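# Uncover the plate from its bubble wrap

## Task

Take the bubble wrap off the plate so no wrap covers it, with the plate left close to its starting spot and its eating face upward; the wrap must end up lying on the table, and the glasses must remain upright in their original places.

## Robot and tools

Robot: two arms, left_arm and right_arm, each ending in a five-finger hand (left_arm has a left hand, the mirror of the right). Bases in the scene frame: left_arm at (+0.058, +0.347, 0) m, right_arm at (+0.027, -0.406, 0) m, both nearly unrotated. A post stands behind them. Cameras: cam_high, cam_low, cam_left_wrist, cam_right_wrist (896x504 each).

Frame: the scene frame has its origin at table-top height midway between the nominal bases, +z up, +x out over the table, and +y toward left_arm. Reported positions (metres), quaternions (wxyz) and velocities use this frame; they may be off by a few centimetres.

Hand point: a point fixed to the palm, 0.15 m out from the wrist face along the fingers and 0.05 m in front of the palm. Its +z runs along straight fingers, +y out of the palm, +x across the palm away from the thumb on the right hand (toward the thumb on the left). Straight fingertips reach 0.06-0.07 m past the point along +z and sit about 0.06 m behind it along -y. A wrist bracket on the little-finger side can strike things; with level fingers the wrist may hang below the hand point and touch the table first.

The 28-number row (used by execute_actions and move): left_arm dx, dy, dz, rx, ry, rz; left hand little, ring, middle, index, thumb_bend, thumb_turn, force_limit, speed; then the same fourteen for right_arm. All values lie in [-1, 1]. The six pose numbers are offsets, not poses: they are measured along scene axes from that arm's Hand target as it stood when the action or move began; rx, ry, rz form one rotation vector about the hand point. Scale: 1.0 equals 0.6 m or 180 degrees. Six zeros ask nothing new of that arm. The hand numbers are absolute targets: fingers and thumb_bend +1 straight, -1 curled; thumb_turn +1 beside the palm, -1 opposite the fingers. force_limit maps -1..+1 to about 0..10 N at the fingertip (0..15 N for the two thumb motors); speed rises from near zero at -1 to full at +0.48 and stays full above. To keep a hand unchanged, resend the last eight numbers actually sent to it (if none yet, its hand_measured six plus hand_force_limit and hand_speed). For a gentle grip close with speed at -0.94 or lower. A thumb turned in front can enclose objects roughly 0.035-0.065 m thick; thumb tip against index pad can pinch light items up to about 0.08 m.

Tools:
execute_actions(actions, cameras): actions is a list of actions, each a table of up to 15 rows of 28 numbers; one row per 1/30 s control step, a short table repeating its final row up to step 15 (0.5 s per action). Every row of an action counts from the action's starting Hand target, so repeating an offset in the next action moves further. Images return only if actions is empty or cameras names them (["all"] for all).
move(target, speed, blend, stop_force, zero, blocking, cameras): straight-line paths toward one row or a list of up to 15 rows, all offsets taken from the same starting Hand targets. speed is metres per second, 0.002 to 3.6 (default 0.25); turns run up to twice that in rad/s. blend (m) rounds corners in a list; 0 stops at each. stop_force (3-120 N, both arms) ends an arm's path when its wrist sensor feels that much push against its travel; use it slowly (about 0.005-0.02 m/s) for touching down, and keep tool numbers identical across the list. zero (default true) rezeroes force before the move. blocking=false returns early but cannot combine with stop_force. Paths do not avoid obstacles or the other arm; all stop after 10 s. The result adds a move: line such as done, off_target, moving, held or fault, plus limits like paced or held.
wait(seconds, cameras): lets time pass, 0-3600 s; stop(cameras): brakes a running move; zoom_image(camera, region[x0,y0,x1,y1], at most 504 by 504 pixels); show_instructions(); zero_wrist_force(arm); finished_scene(scene=1), final.

Results: per arm end_effector_position, end_effector_quat_wxyz, velocities, Hand target (the last commanded pose after clipping; later offsets count from it), joint positions and torques, wrist force and torque in the hand's own axes (plus the peak since last shown), motor temperatures, and for each hand hand_measured, hand_stopped_by (moving, target, force, stalled, fault), hand_load_n (positive when the finger is pushed open; a dropped grip shows near 0), hand_force_limit and hand_speed, all in the motor order above. The hand often rests short of Hand target; send the missing distance as a further offset.

Cautions: commanded orientation is clipped to 32 degrees from the measured one per step. Keep each wrist away from its own base's first-joint axis, or move is refused or the arm swings. A clearance check holds back commands bringing the arms too close, but contact between the arms can still end the scene. Outside force near 150 N, or joint contact torque at its limit (wrists about 24.6 N m), stops the arm for 10 s; arms are stiff, so aim only slightly past a hard contact. Hot motors (70 °C warning, 85 °C brake) come from long loads or stretched reach. Avoid drops, slams, fast swings with a held item, knocking the glasses, and anything leaving the table. Objects may be nudged by outside pushes now and then.

Each tool is called as name([rows], argument=value, ...), one row to a line, values as JSON.

Reference images:

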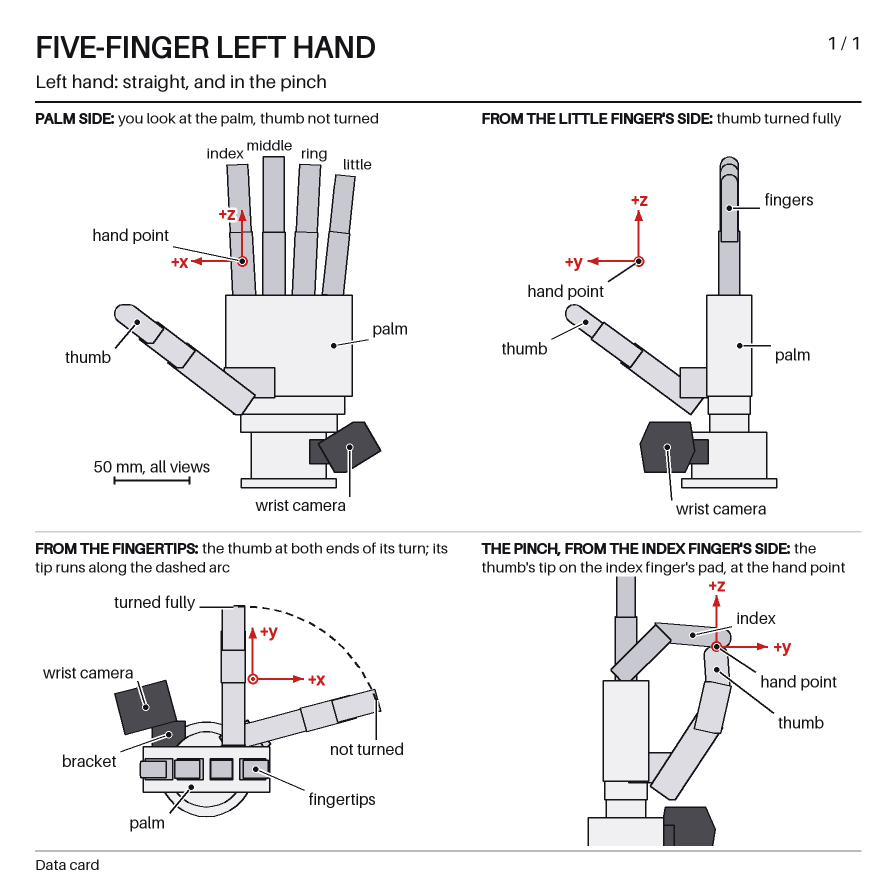

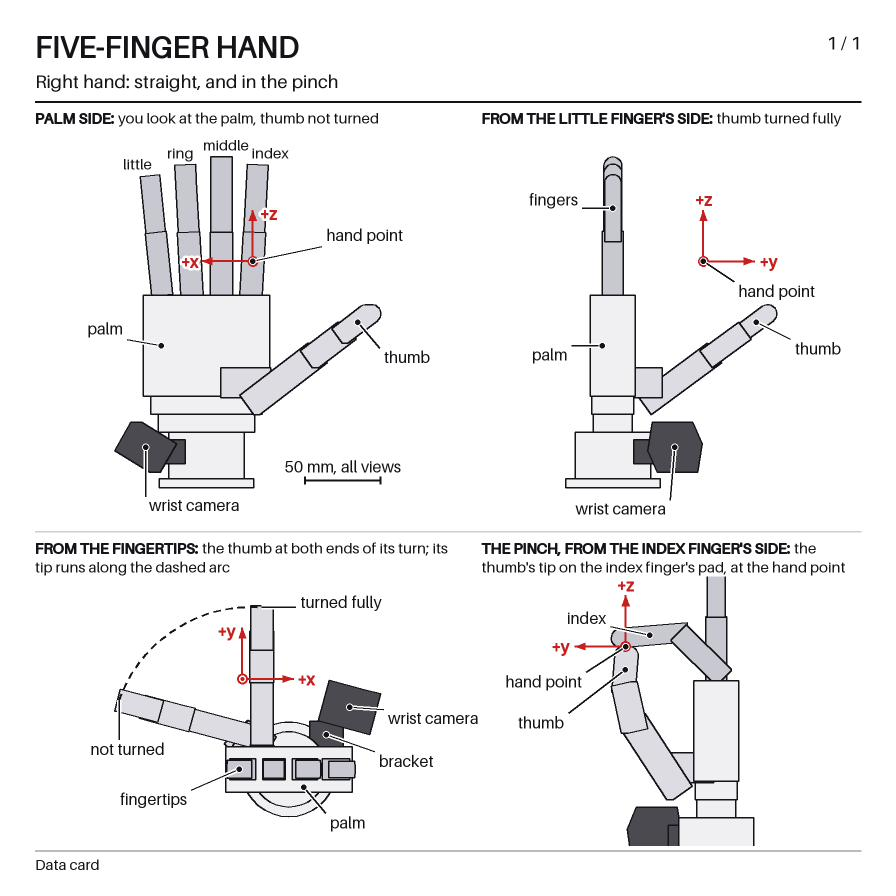

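## Session

execute_actions(actions=[])

Scene clock: 0.00 s.
left_arm: end_effector_position=(+0.6375, +0.0534, +0.2156) hand_measured=(+1.000, +1.000, +1.000, +1.000, +1.000, +1.000) hand_load_n=(+0.0, +0.0, +0.0, +0.0, +0.0, +0.0) hand_stopped_by=(target, target, target, target, target, target) hand_force_limit=0.00 hand_speed=-0.80 end_effector_quat_wxyz=(+0.111, -0.607, +0.778, -0.121) | right_arm: end_effector_position=(+0.3200, -0.3206, +0.2379) hand_measured=(+1.000, +1.000, +1.000, +1.000, +1.000, +1.000) hand_load_n=(+0.0, +0.0, +0.0, +0.0, +0.0, +0.0) hand_stopped_by=(target, target, target, target, target, target) hand_force_limit=0.00 hand_speed=-0.80 end_effector_quat_wxyz=(-0.251, -0.468, +0.813, -0.239)
Joint positions: left_arm=[2.91 -2.395 -0.609 1.763 -1.59 3.166] | right_arm=[0.147 -1.252 1.628 1.549 2.198 -2.342]
Joint velocities: within noise
Joint torques (N m): no reading
Motor temperatures (°C): left_arm=[32 30 30 37 39 40] | right_arm=[29 28 28 31 38 35]
Wrist force (N): no reading
Wrist torque (N m): no reading
Wrist force, peak (N): no reading
Hand target: left_arm +0.6375, +0.0534, +0.2156; +0.111, -0.607, +0.778, -0.121 | right_arm +0.3200, -0.3206, +0.2379; -0.251, -0.468, +0.813, -0.239

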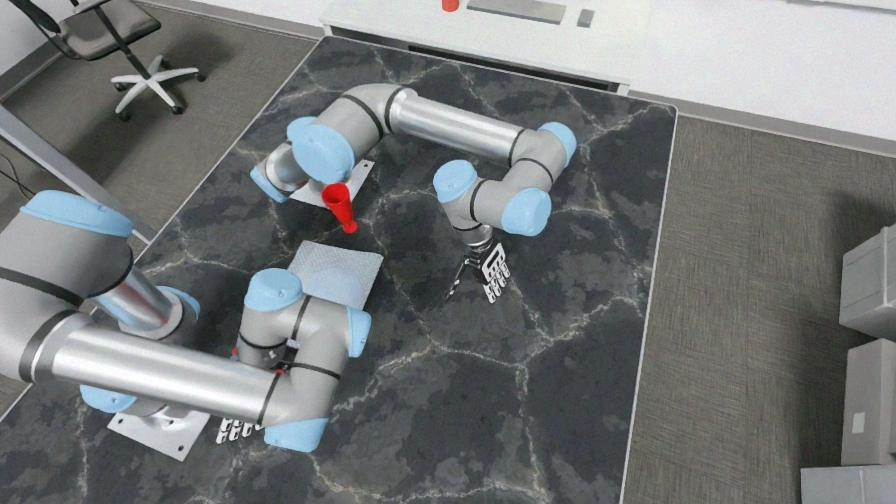

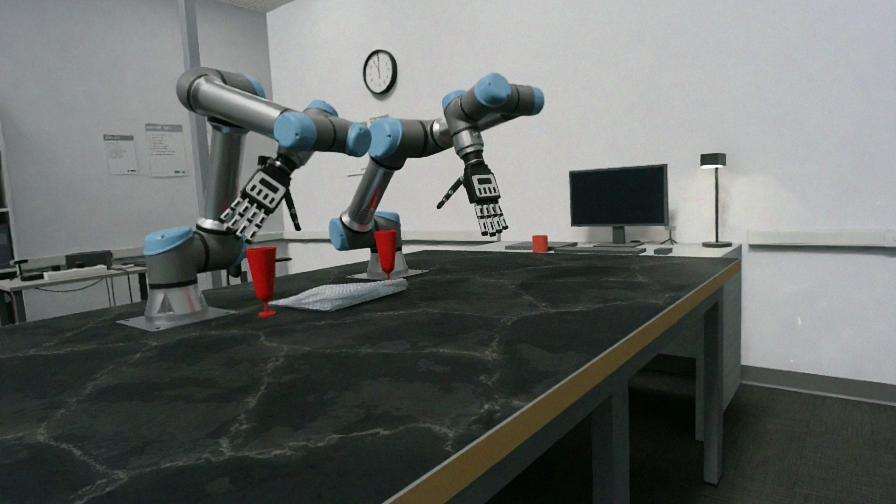

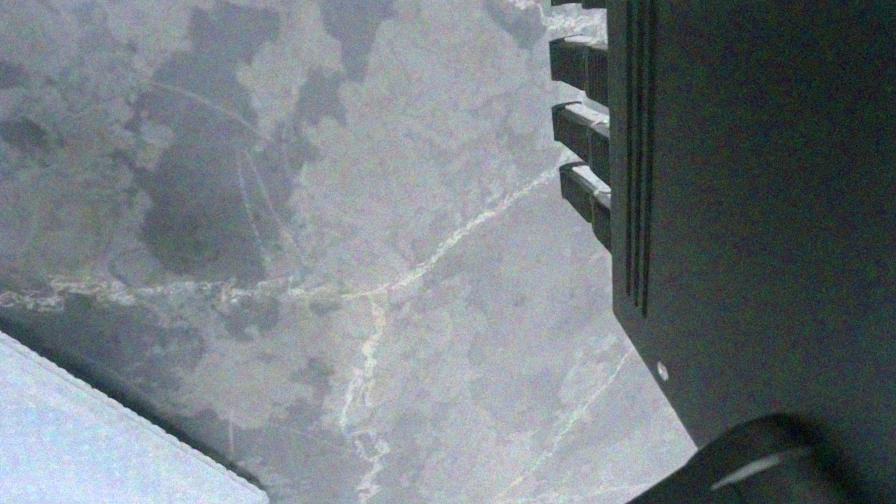

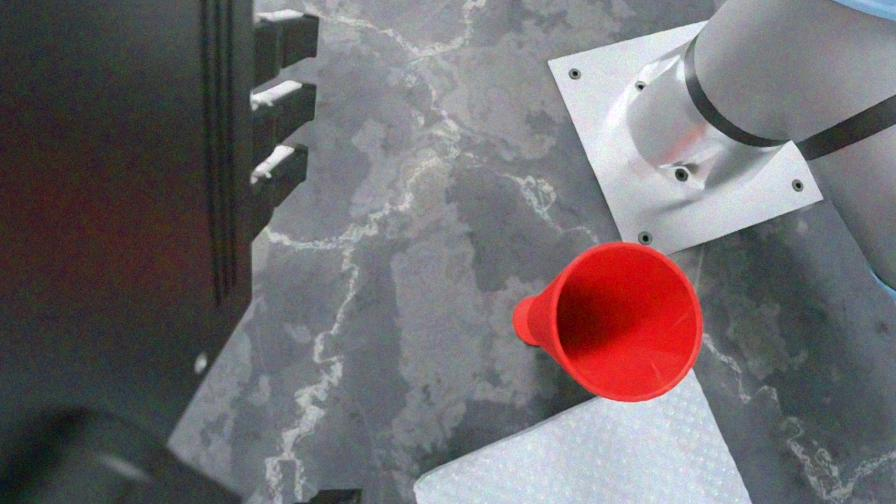

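zoom_image(camera="cam_high", region=[200, 160, 450, 400])

zoom_image(camera="cam_low", region=[220, 200, 440, 340])

Scaled by 2.016 from the camera's image (finer frame: 1280x720).

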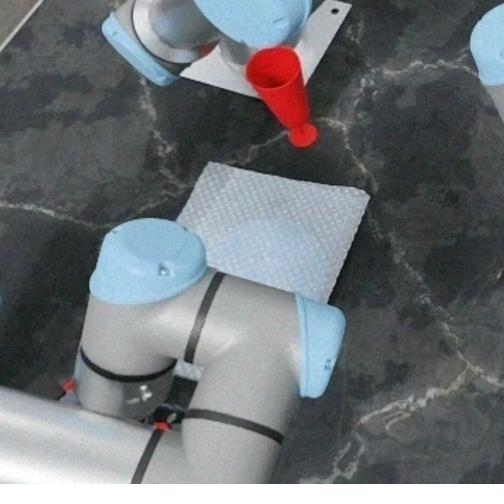

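Scaled by 2.291 from the camera's image (finer frame: 1280x720).

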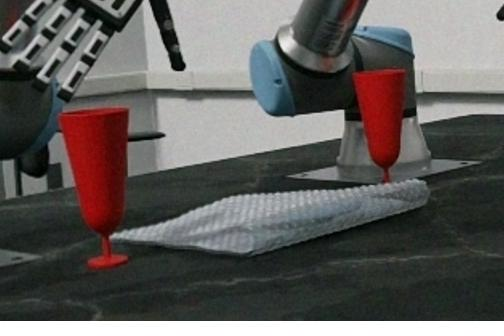

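move([
  [0,0,0,0,0,0,1,1,1,1,1,1,0,-0.8,0,-0.05,0.3,0,0,0,1,1,1,1,1,1,0,-0.8],
  [0,0,0,0,0,0,1,1,1,1,1,1,0,-0.8,0.15,-0.5,0.35,0,0,0,1,1,1,1,1,1,0,-0.8],
], blend=0.05, cameras=["all"])

Scene clock: 31.57 s.
left_arm: end_effector_position=(+0.6375, +0.0534, +0.2156) hand_measured=(+1.000, +1.000, +1.000, +1.000, +1.000, +1.000) hand_load_n=(+0.0, +0.0, +0.0, +0.0, +0.0, +0.0) hand_stopped_by=(target, target, target, target, target, target) hand_force_limit=0.00 hand_speed=-0.80 end_effector_quat_wxyz=(+0.111, -0.607, +0.778, -0.121) | right_arm: end_effector_position=(+0.3177, -0.3449, +0.3680) hand_measured=(+1.000, +1.000, +1.000, +1.000, +1.000, +1.000) hand_load_n=(+0.0, +0.0, +0.0, +0.0, +0.0, +0.0) hand_stopped_by=(target, target, target, target, target, target) hand_force_limit=0.00 hand_speed=-0.80 end_effector_quat_wxyz=(-0.250, -0.468, +0.813, -0.240)
Joint positions: left_arm=[2.91 -2.395 -0.609 1.763 -1.59 3.166] | right_arm=[0.088 -1.348 1.401 1.828 2.219 -2.412]
Joint torques (N m): left_arm=[0.26 54 17.32 -1.92 -0.03 -0.05] | right_arm=[7.27 -23.41 -9.6 0.97 -0.37 1.85]
Wrist force (N): left_arm=[0.4 0.1 -0.1] | right_arm=[0.1 0.0 0.3]
Wrist torque (N m): left_arm=[0.03 -0.07 0.02] | right_arm=[0.01 -0.03 -0.09]
Wrist force, peak (N): left_arm=[0.7 -0.1 0.3] | right_arm=[4.1 -1.9 -1.2]
Hand target: left_arm +0.6375, +0.0534, +0.2156; +0.111, -0.607, +0.778, -0.121 | right_arm +0.3177, -0.3448, +0.3678; -0.250, -0.468, +0.813, -0.240 (not the last commanded pose)
Off the commanded pose: left_arm 0.000 m, 0 deg | right_arm 0.302 m, 0 deg.
move: held (right_arm; a check stopped the path); path passed 0 of 2 targets; limits=held
pose unreachable (right arm): on one or more control steps of this call, first in action 0 (counted from 0), this arm could not follow its commanded pose, so it was not sent that pose on those steps. It may still have moved: this result reports where it is.
cause: moving toward the commanded pose would bring two parts of the arm too close to each other (joints 4 (wrist 1) to 6 (wrist 3) lie between them).

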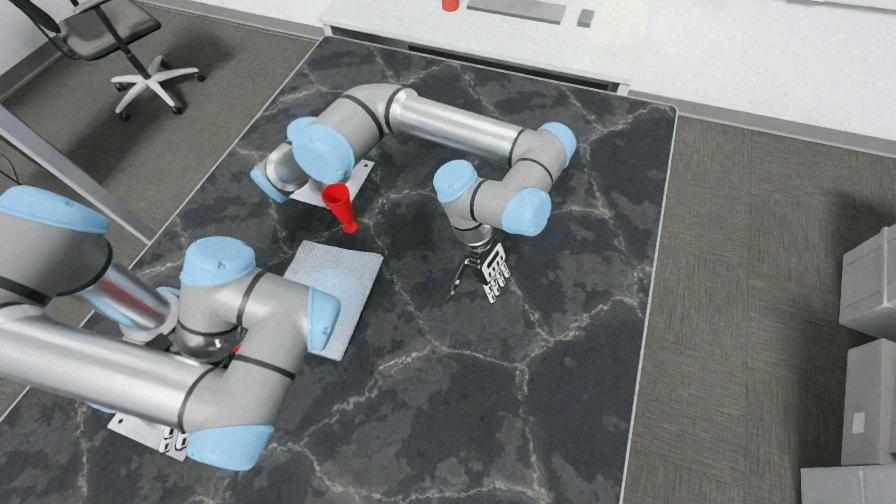

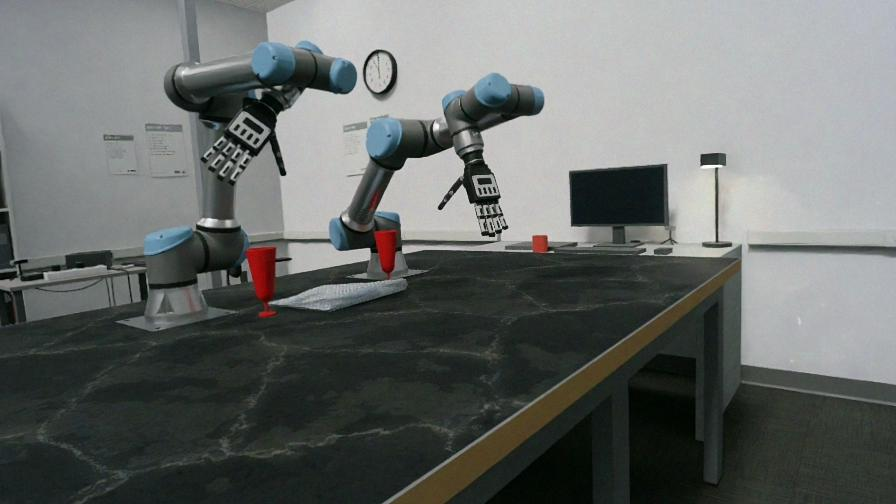

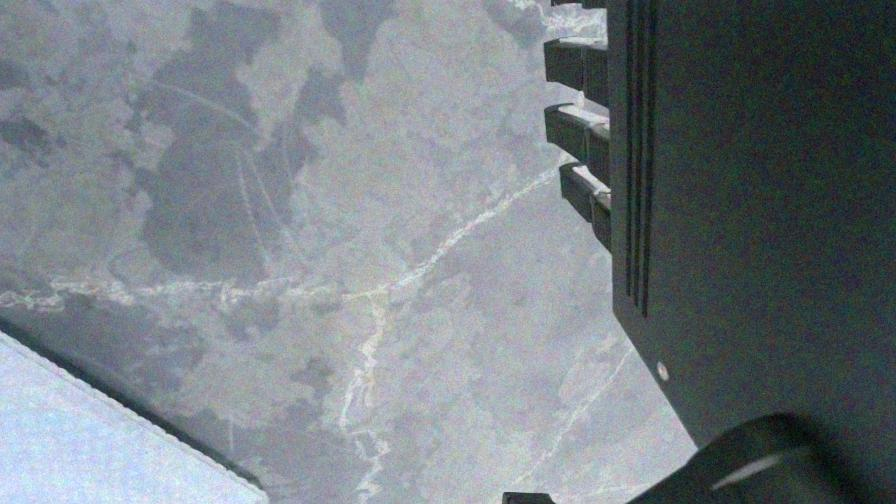

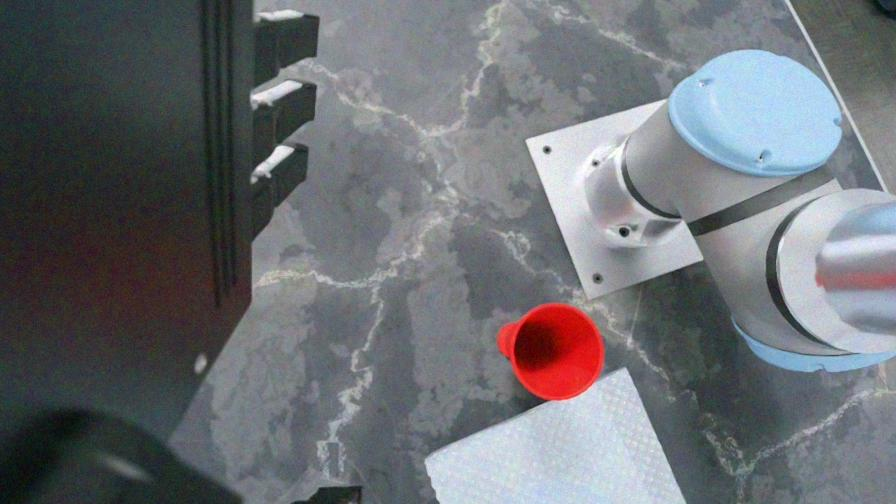

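zoom_image(camera="cam_low", region=[260, 260, 420, 330])

zoom_image(camera="cam_high", region=[240, 220, 400, 380])

Scaled by 3.150 from the camera's image (finer frame: 1280x720).

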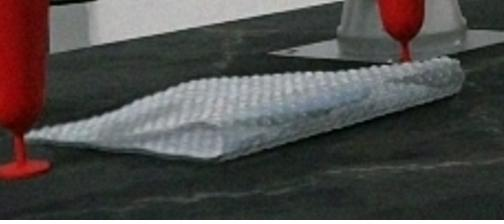

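Scaled by 3.150 from the camera's image (finer frame: 1280x720).

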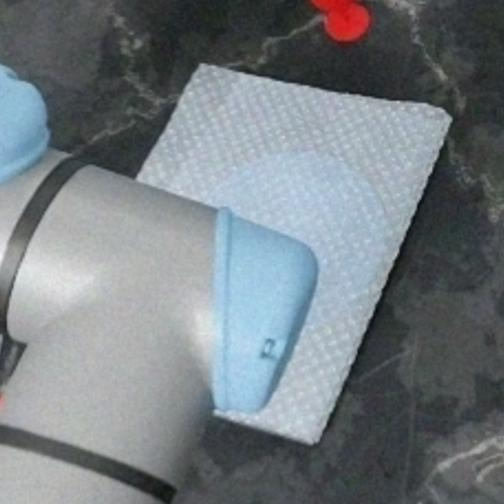

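move(target=[0,0,0,0,0,0,1,1,1,1,1,1,0,-0.8,0.4,-0.15,0.0,0,0,0,1,1,1,1,1,1,0,-0.8], cameras=["all"])

Scene clock: 61.97 s.
left_arm: end_effector_position=(+0.6375, +0.0534, +0.2156) hand_measured=(+1.000, +1.000, +1.000, +1.000, +1.000, +1.000) hand_load_n=(+0.0, +0.0, +0.0, +0.0, +0.0, +0.0) hand_stopped_by=(target, target, target, target, target, target) hand_force_limit=0.00 hand_speed=-0.80 end_effector_quat_wxyz=(+0.111, -0.607, +0.778, -0.121) | right_arm: end_effector_position=(+0.3945, -0.3767, +0.3652) hand_measured=(+1.000, +1.000, +1.000, +1.000, +1.000, +1.000) hand_load_n=(+0.0, +0.0, +0.0, +0.0, +0.0, +0.0) hand_stopped_by=(target, target, target, target, target, target) hand_force_limit=0.00 hand_speed=-0.80 end_effector_quat_wxyz=(-0.251, -0.467, +0.813, -0.242)
Joint positions: left_arm=[2.91 -2.395 -0.609 1.763 -1.59 3.166] | right_arm=[0.004 -1.189 1.182 1.824 2.246 -2.512]
Joint torques (N m): left_arm=[-0.37 54.18 17.26 -1.96 0.04 0.08] | right_arm=[8.19 -43.22 -10.26 1.29 -0.29 1.74]
Wrist force (N): left_arm=[0.3 0.0 0.0] | right_arm=[0.5 0.0 0.3]
Wrist torque (N m): left_arm=[0.00 -0.06 0.03] | right_arm=[0.01 -0.10 -0.07]
Wrist force, peak (N): left_arm=[0.6 -0.1 -0.1] | right_arm=[-2.6 -5.5 1.2]
Hand target: left_arm +0.6375, +0.0534, +0.2156; +0.111, -0.607, +0.778, -0.121 | right_arm +0.3944, -0.3767, +0.3652; -0.251, -0.467, +0.813, -0.242 (not the last commanded pose)
Off the commanded pose: left_arm 0.000 m, 0 deg | right_arm 0.173 m, 0 deg.
move: held (right_arm; a check stopped the path); limits=held
pose unreachable (right arm): on one or more control steps of this call, first in action 0 (counted from 0), this arm could not follow its commanded pose, so it was not sent that pose on those steps. It may still have moved: this result reports where it is.
cause: moving toward the commanded pose would bring two parts of the arm too close to each other (joints 4 (wrist 1) to 6 (wrist 3) lie between them).

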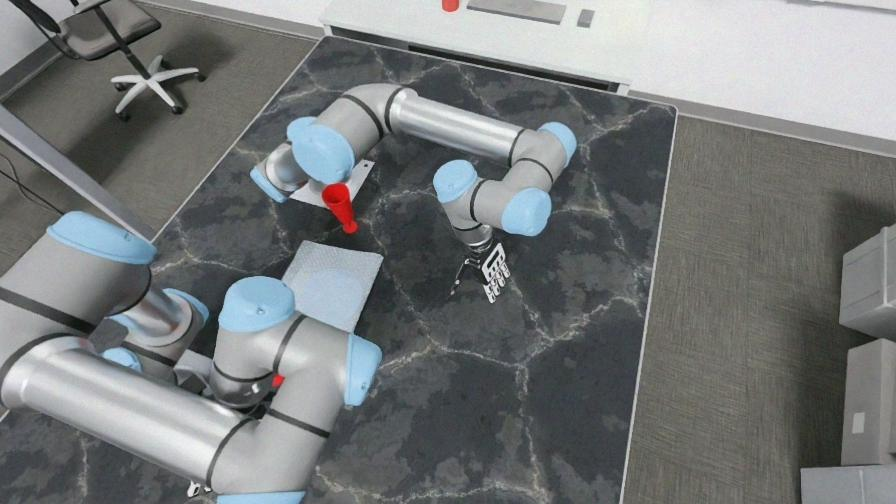

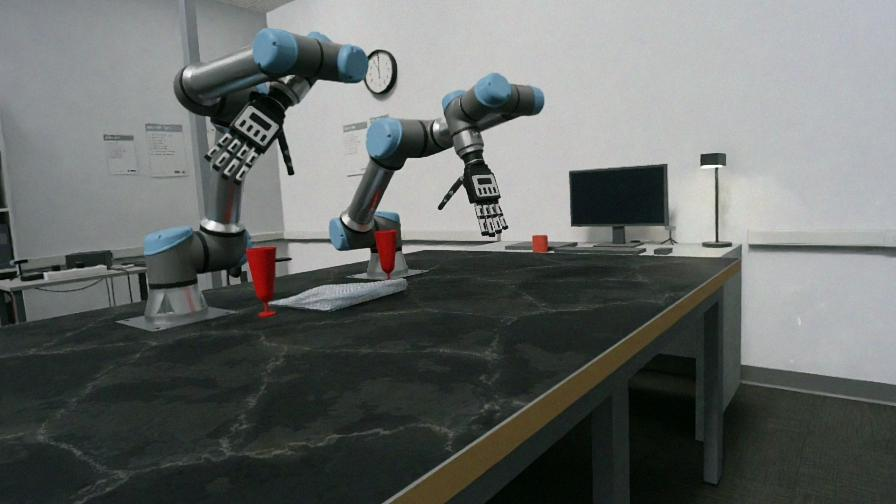

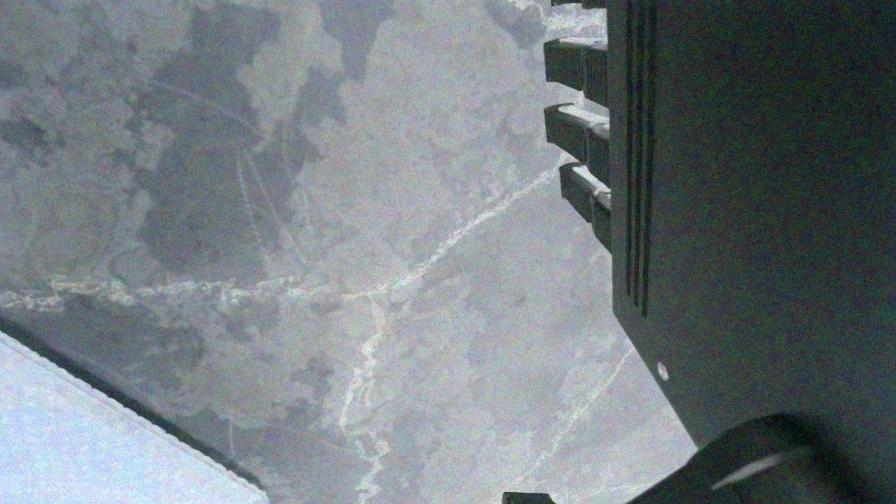

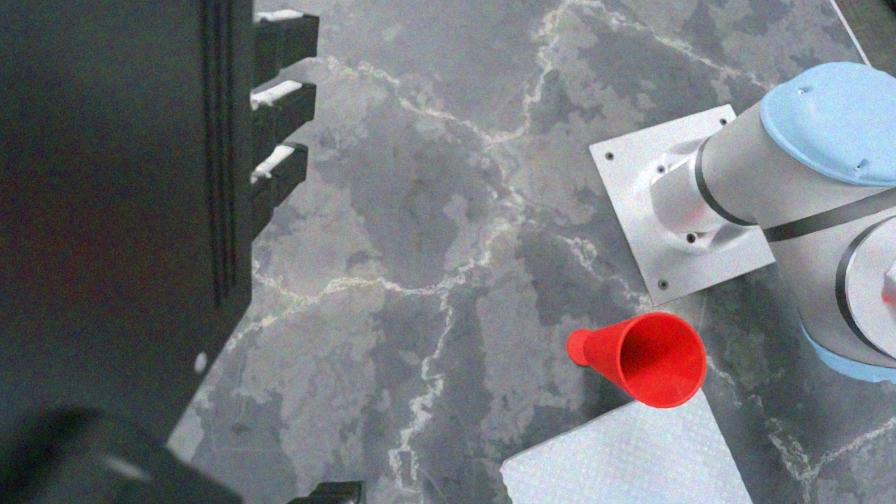

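move(target=[0,0,0,0,0,0,1,1,1,1,1,1,0,-0.8,0.0,-0.05,0.0,0.2158,-0.0637,0,1,1,1,1,1,1,0,-0.8], cameras=["all"])

Scene clock: 74.93 s.
left_arm: end_effector_position=(+0.6375, +0.0534, +0.2156) hand_measured=(+1.000, +1.000, +1.000, +1.000, +1.000, +1.000) hand_load_n=(+0.0, +0.0, +0.0, +0.0, +0.0, +0.0) hand_stopped_by=(target, target, target, target, target, target) hand_force_limit=0.00 hand_speed=-0.80 end_effector_quat_wxyz=(+0.111, -0.607, +0.778, -0.121) | right_arm: end_effector_position=(+0.3944, -0.4067, +0.3652) hand_measured=(+1.000, +1.000, +1.000, +1.000, +1.000, +1.000) hand_load_n=(+0.0, +0.0, +0.0, +0.0, +0.0, +0.0) hand_stopped_by=(target, target, target, target, target, target) hand_force_limit=0.00 hand_speed=-0.80 end_effector_quat_wxyz=(-0.001, -0.498, +0.867, -0.003)
Joint positions: left_arm=[2.91 -2.395 -0.609 1.763 -1.59 3.166] | right_arm=[-0.482 -1.349 1.248 1.666 1.575 -3.084]
Joint torques (N m): left_arm=[-0.08 53.92 17.05 -1.9 0.05 0.03] | right_arm=[-7.99 -38.54 -8.16 3.37 -1.97 -0.98]
Wrist force (N): left_arm=[0.4 0.0 0.0] | right_arm=[0.0 -0.4 -0.6]
Wrist torque (N m): left_arm=[0.00 -0.07 0.02] | right_arm=[-0.02 -0.12 0.06]
Wrist force, peak (N): left_arm=[0.7 0.0 0.0] | right_arm=[-0.1 -0.7 -0.9]
Hand target: left_arm +0.6375, +0.0534, +0.2156; +0.111, -0.607, +0.778, -0.121 | right_arm +0.3944, -0.4067, +0.3652; -0.001, -0.498, +0.867, -0.003
Off the commanded pose: left_arm 0.000 m, 0 deg | right_arm 0.000 m, 0 deg.
move: done

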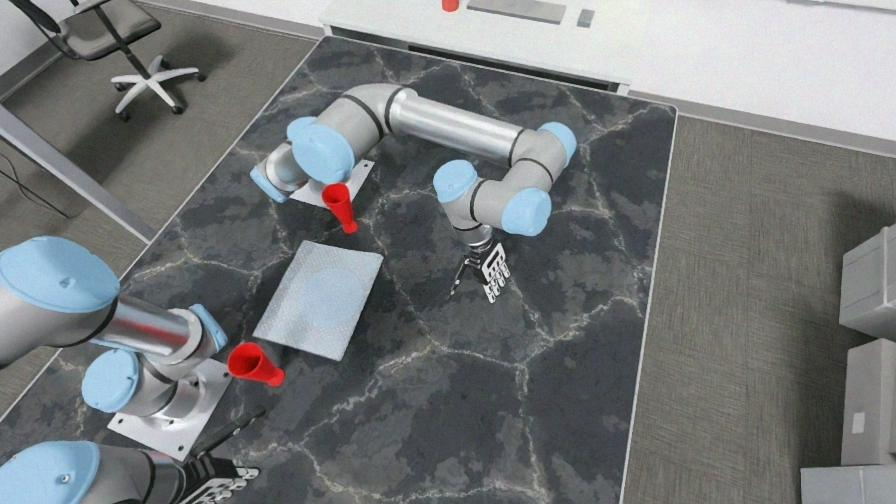

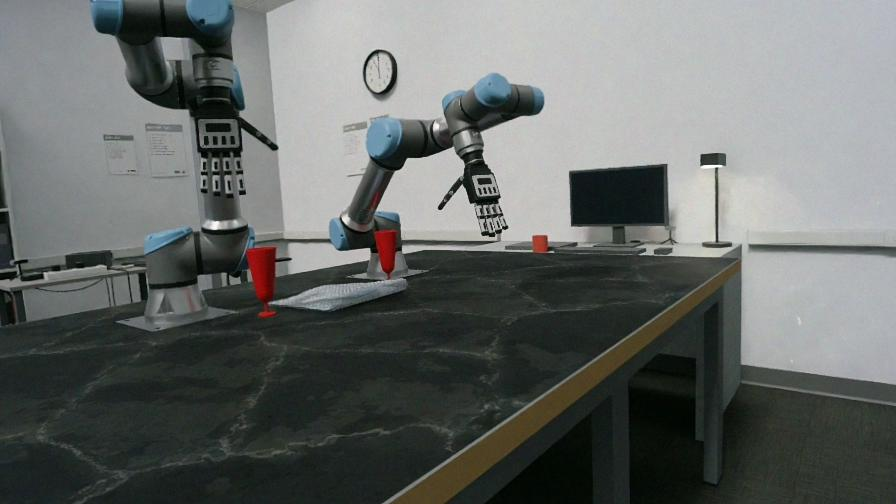

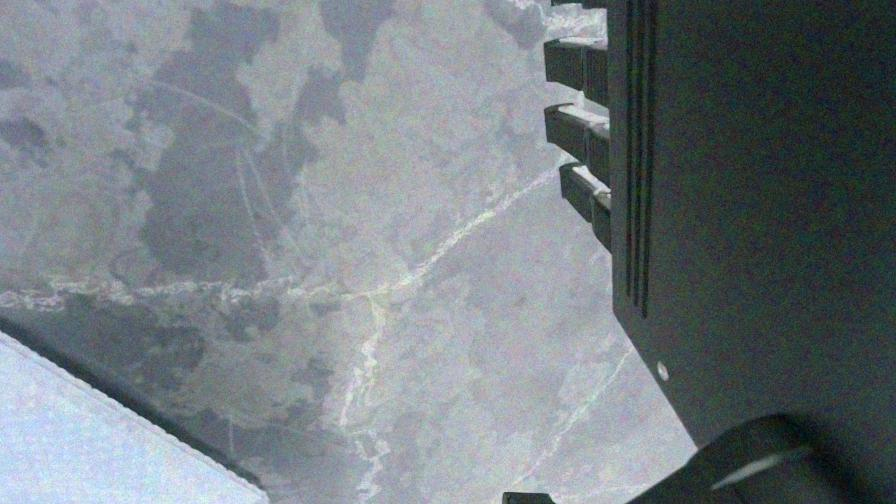

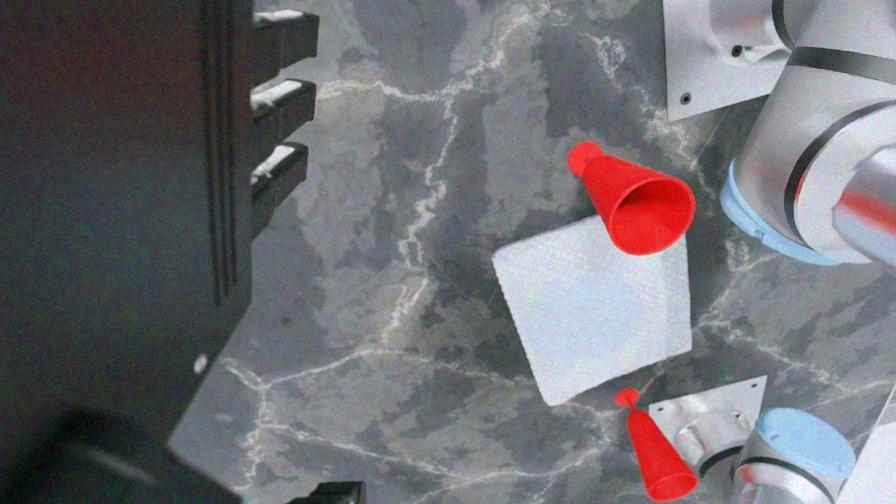

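zoom_image(camera="cam_high", region=[230, 220, 410, 400])

zoom_image(camera="cam_right_wrist", region=[460, 120, 760, 504])

Scaled by 2.800 from the camera's image (finer frame: 1280x720).

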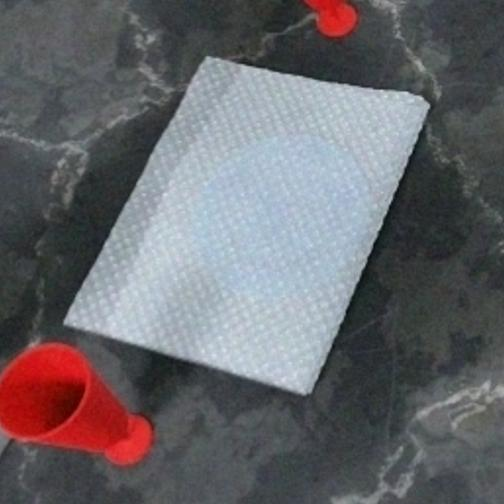

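Scaled by 1.312 from the camera's image (finer frame: 1280x720).

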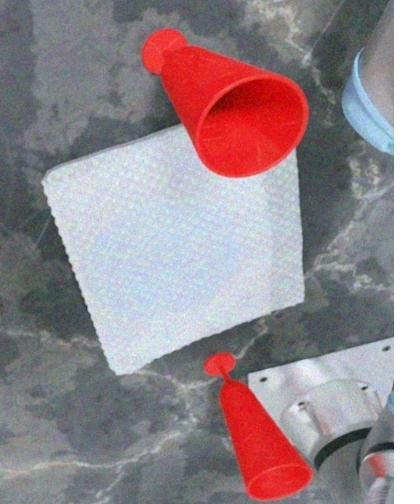

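move(target=[0,0,0,0,0,0,1,1,1,1,1,1,0,-0.8,-0.15,0.5,0.05,0,0,0,1,1,1,1,1,1,0,-0.8], cameras=["all"])

Scene clock: 110.30 s.
left_arm: end_effector_position=(+0.6375, +0.0534, +0.2156) hand_measured=(+1.000, +1.000, +1.000, +1.000, +1.000, +1.000) hand_load_n=(+0.0, +0.0, +0.0, +0.0, +0.0, +0.0) hand_stopped_by=(target, target, target, target, target, target) hand_force_limit=0.00 hand_speed=-0.80 end_effector_quat_wxyz=(+0.111, -0.607, +0.778, -0.121) | right_arm: end_effector_position=(+0.3043, -0.1068, +0.3952) hand_measured=(+1.000, +1.000, +1.000, +1.000, +1.000, +1.000) hand_load_n=(+0.0, +0.0, +0.0, +0.0, +0.0, +0.0) hand_stopped_by=(target, target, target, target, target, target) hand_force_limit=0.00 hand_speed=-0.80 end_effector_quat_wxyz=(-0.001, -0.498, +0.867, -0.003)
Joint positions: left_arm=[2.91 -2.395 -0.609 1.763 -1.59 3.166] | right_arm=[0.309 -1.365 1.192 1.743 1.577 -2.293]
Joint torques (N m): left_arm=[0.24 54.17 16.67 -2 0.19 0.03] | right_arm=[5.79 -22.26 -34.43 3.42 1.56 1.88]
Wrist force (N): left_arm=[0.2 0.0 0.2] | right_arm=[-0.1 -0.4 -0.7]
Wrist torque (N m): left_arm=[-0.01 -0.03 0.01] | right_arm=[-0.01 -0.07 -0.12]
Wrist force, peak (N): left_arm=[0.7 -0.1 0.2] | right_arm=[0.5 -1.7 -0.6]
Hand target: left_arm +0.6375, +0.0534, +0.2156; +0.111, -0.607, +0.778, -0.121 | right_arm +0.3044, -0.1067, +0.3952; -0.001, -0.498, +0.867, -0.003
Off the commanded pose: left_arm 0.000 m, 0 deg | right_arm 0.000 m, 0 deg.
move: done

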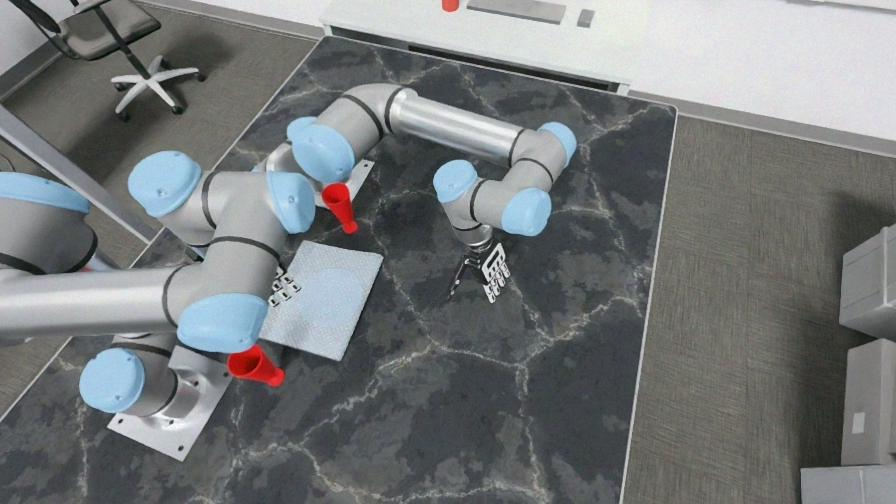

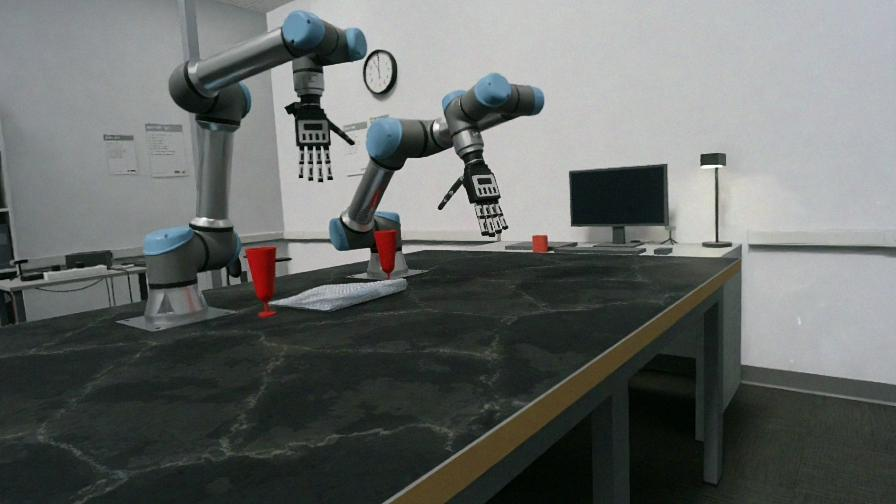

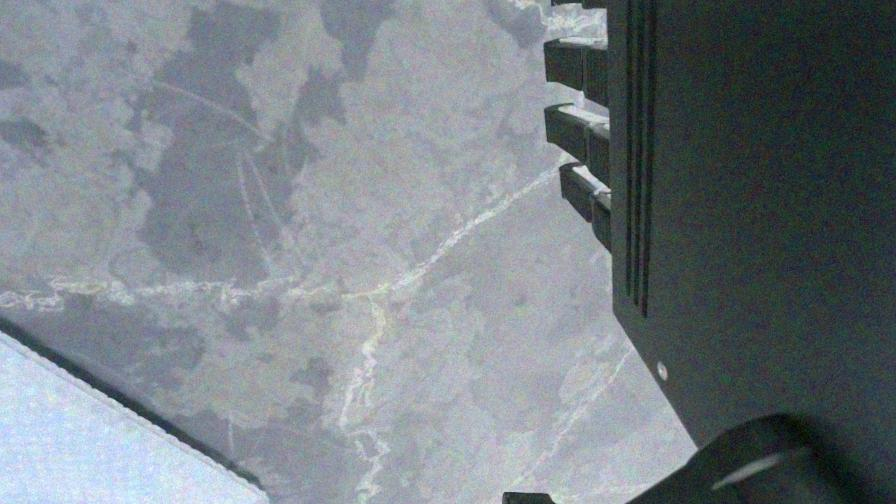

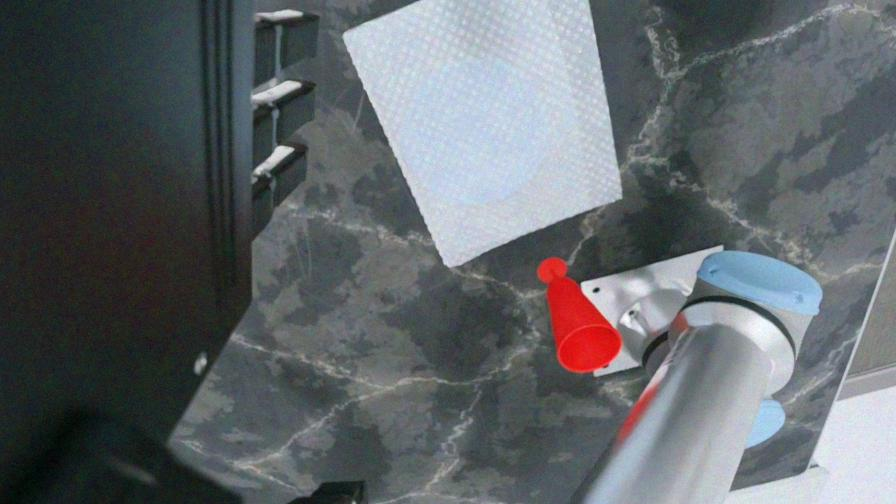

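zoom_image(camera="cam_right_wrist", region=[330, 0, 650, 280])

Scaled by 1.575 from the camera's image (finer frame: 1280x720).

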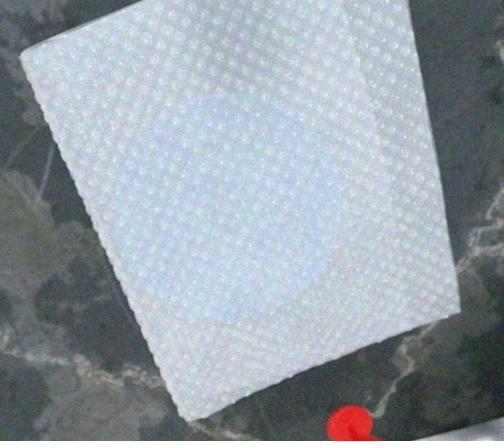

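move(target=[0,0,0,0,0,0,1,1,1,1,1,1,0,-0.8,0.15,0.0,0.05,0,0,-0.833,1,1,1,1,1,1,0,-0.8], cameras=["all"], speed=0.5)

Scene clock: 270.83 s.
left_arm: end_effector_position=(+0.6375, +0.0534, +0.2156) hand_measured=(+1.000, +1.000, +1.000, +1.000, +1.000, +1.000) hand_load_n=(+0.0, +0.0, +0.0, +0.0, +0.0, +0.0) hand_stopped_by=(target, target, target, target, target, target) hand_force_limit=0.00 hand_speed=-0.80 end_effector_quat_wxyz=(+0.111, -0.607, +0.778, -0.121) | right_arm: end_effector_position=(+0.3943, -0.1067, +0.4252) hand_measured=(+1.000, +1.000, +1.000, +1.000, +1.000, +1.000) hand_load_n=(+0.0, +0.0, +0.0, +0.0, +0.0, +0.0) hand_stopped_by=(target, target, target, target, target, target) hand_force_limit=0.00 hand_speed=-0.80 end_effector_quat_wxyz=(-0.003, +0.709, +0.706, +0.000)
Joint positions: left_arm=[2.91 -2.395 -0.609 1.763 -1.59 3.166] | right_arm=[0.509 -1.193 0.887 1.879 1.565 0.523]
Joint torques (N m): left_arm=[-0.36 54.94 16.58 -1.91 0.24 0.02] | right_arm=[7.46 -28.57 -36.26 3.31 1.57 2.02]
Wrist force (N): left_arm=[0.4 0.0 0.4] | right_arm=[-0.4 -0.5 -0.5]
Wrist torque (N m): left_arm=[-0.02 -0.06 0.02] | right_arm=[-0.04 -0.04 -0.13]
Wrist force, peak (N): left_arm=[0.5 0.1 0.7] | right_arm=[-0.3 -0.8 -0.9]
Hand target: left_arm +0.6375, +0.0534, +0.2156; +0.111, -0.607, +0.778, -0.121 | right_arm +0.3944, -0.1067, +0.4252; -0.003, +0.709, +0.706, +0.000
Off the commanded pose: left_arm 0.000 m, 0 deg | right_arm 0.000 m, 0 deg.
move: done

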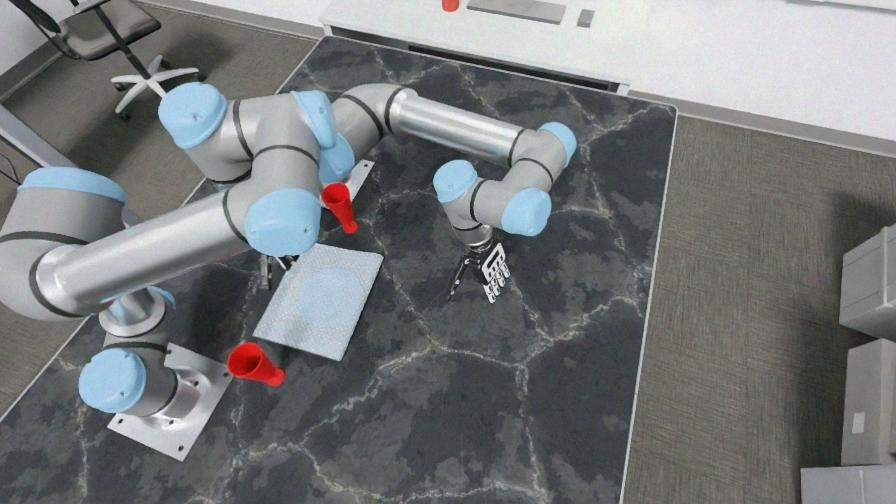

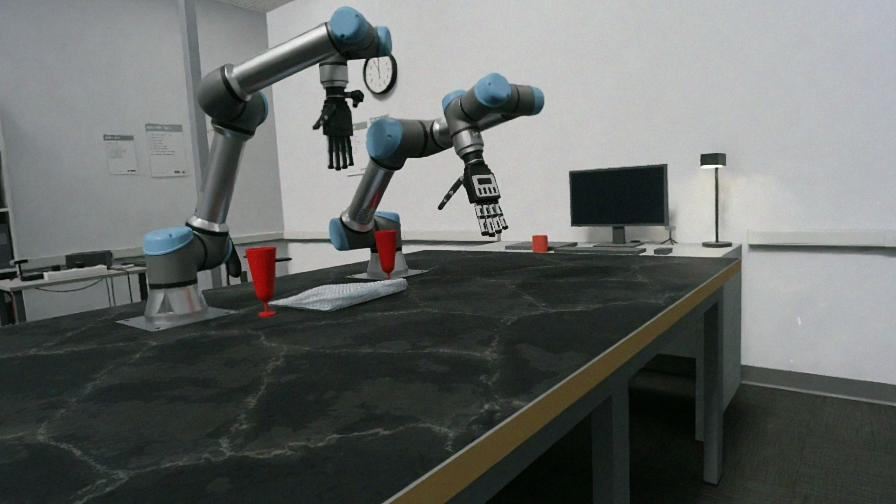

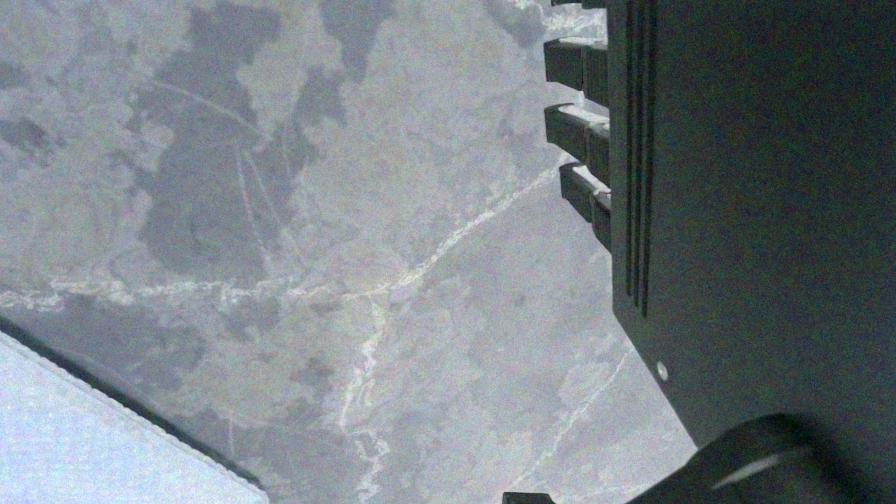

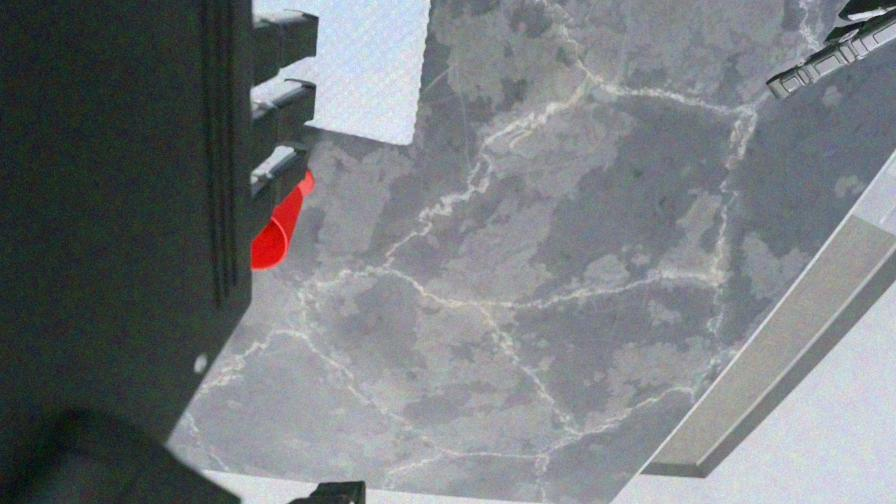

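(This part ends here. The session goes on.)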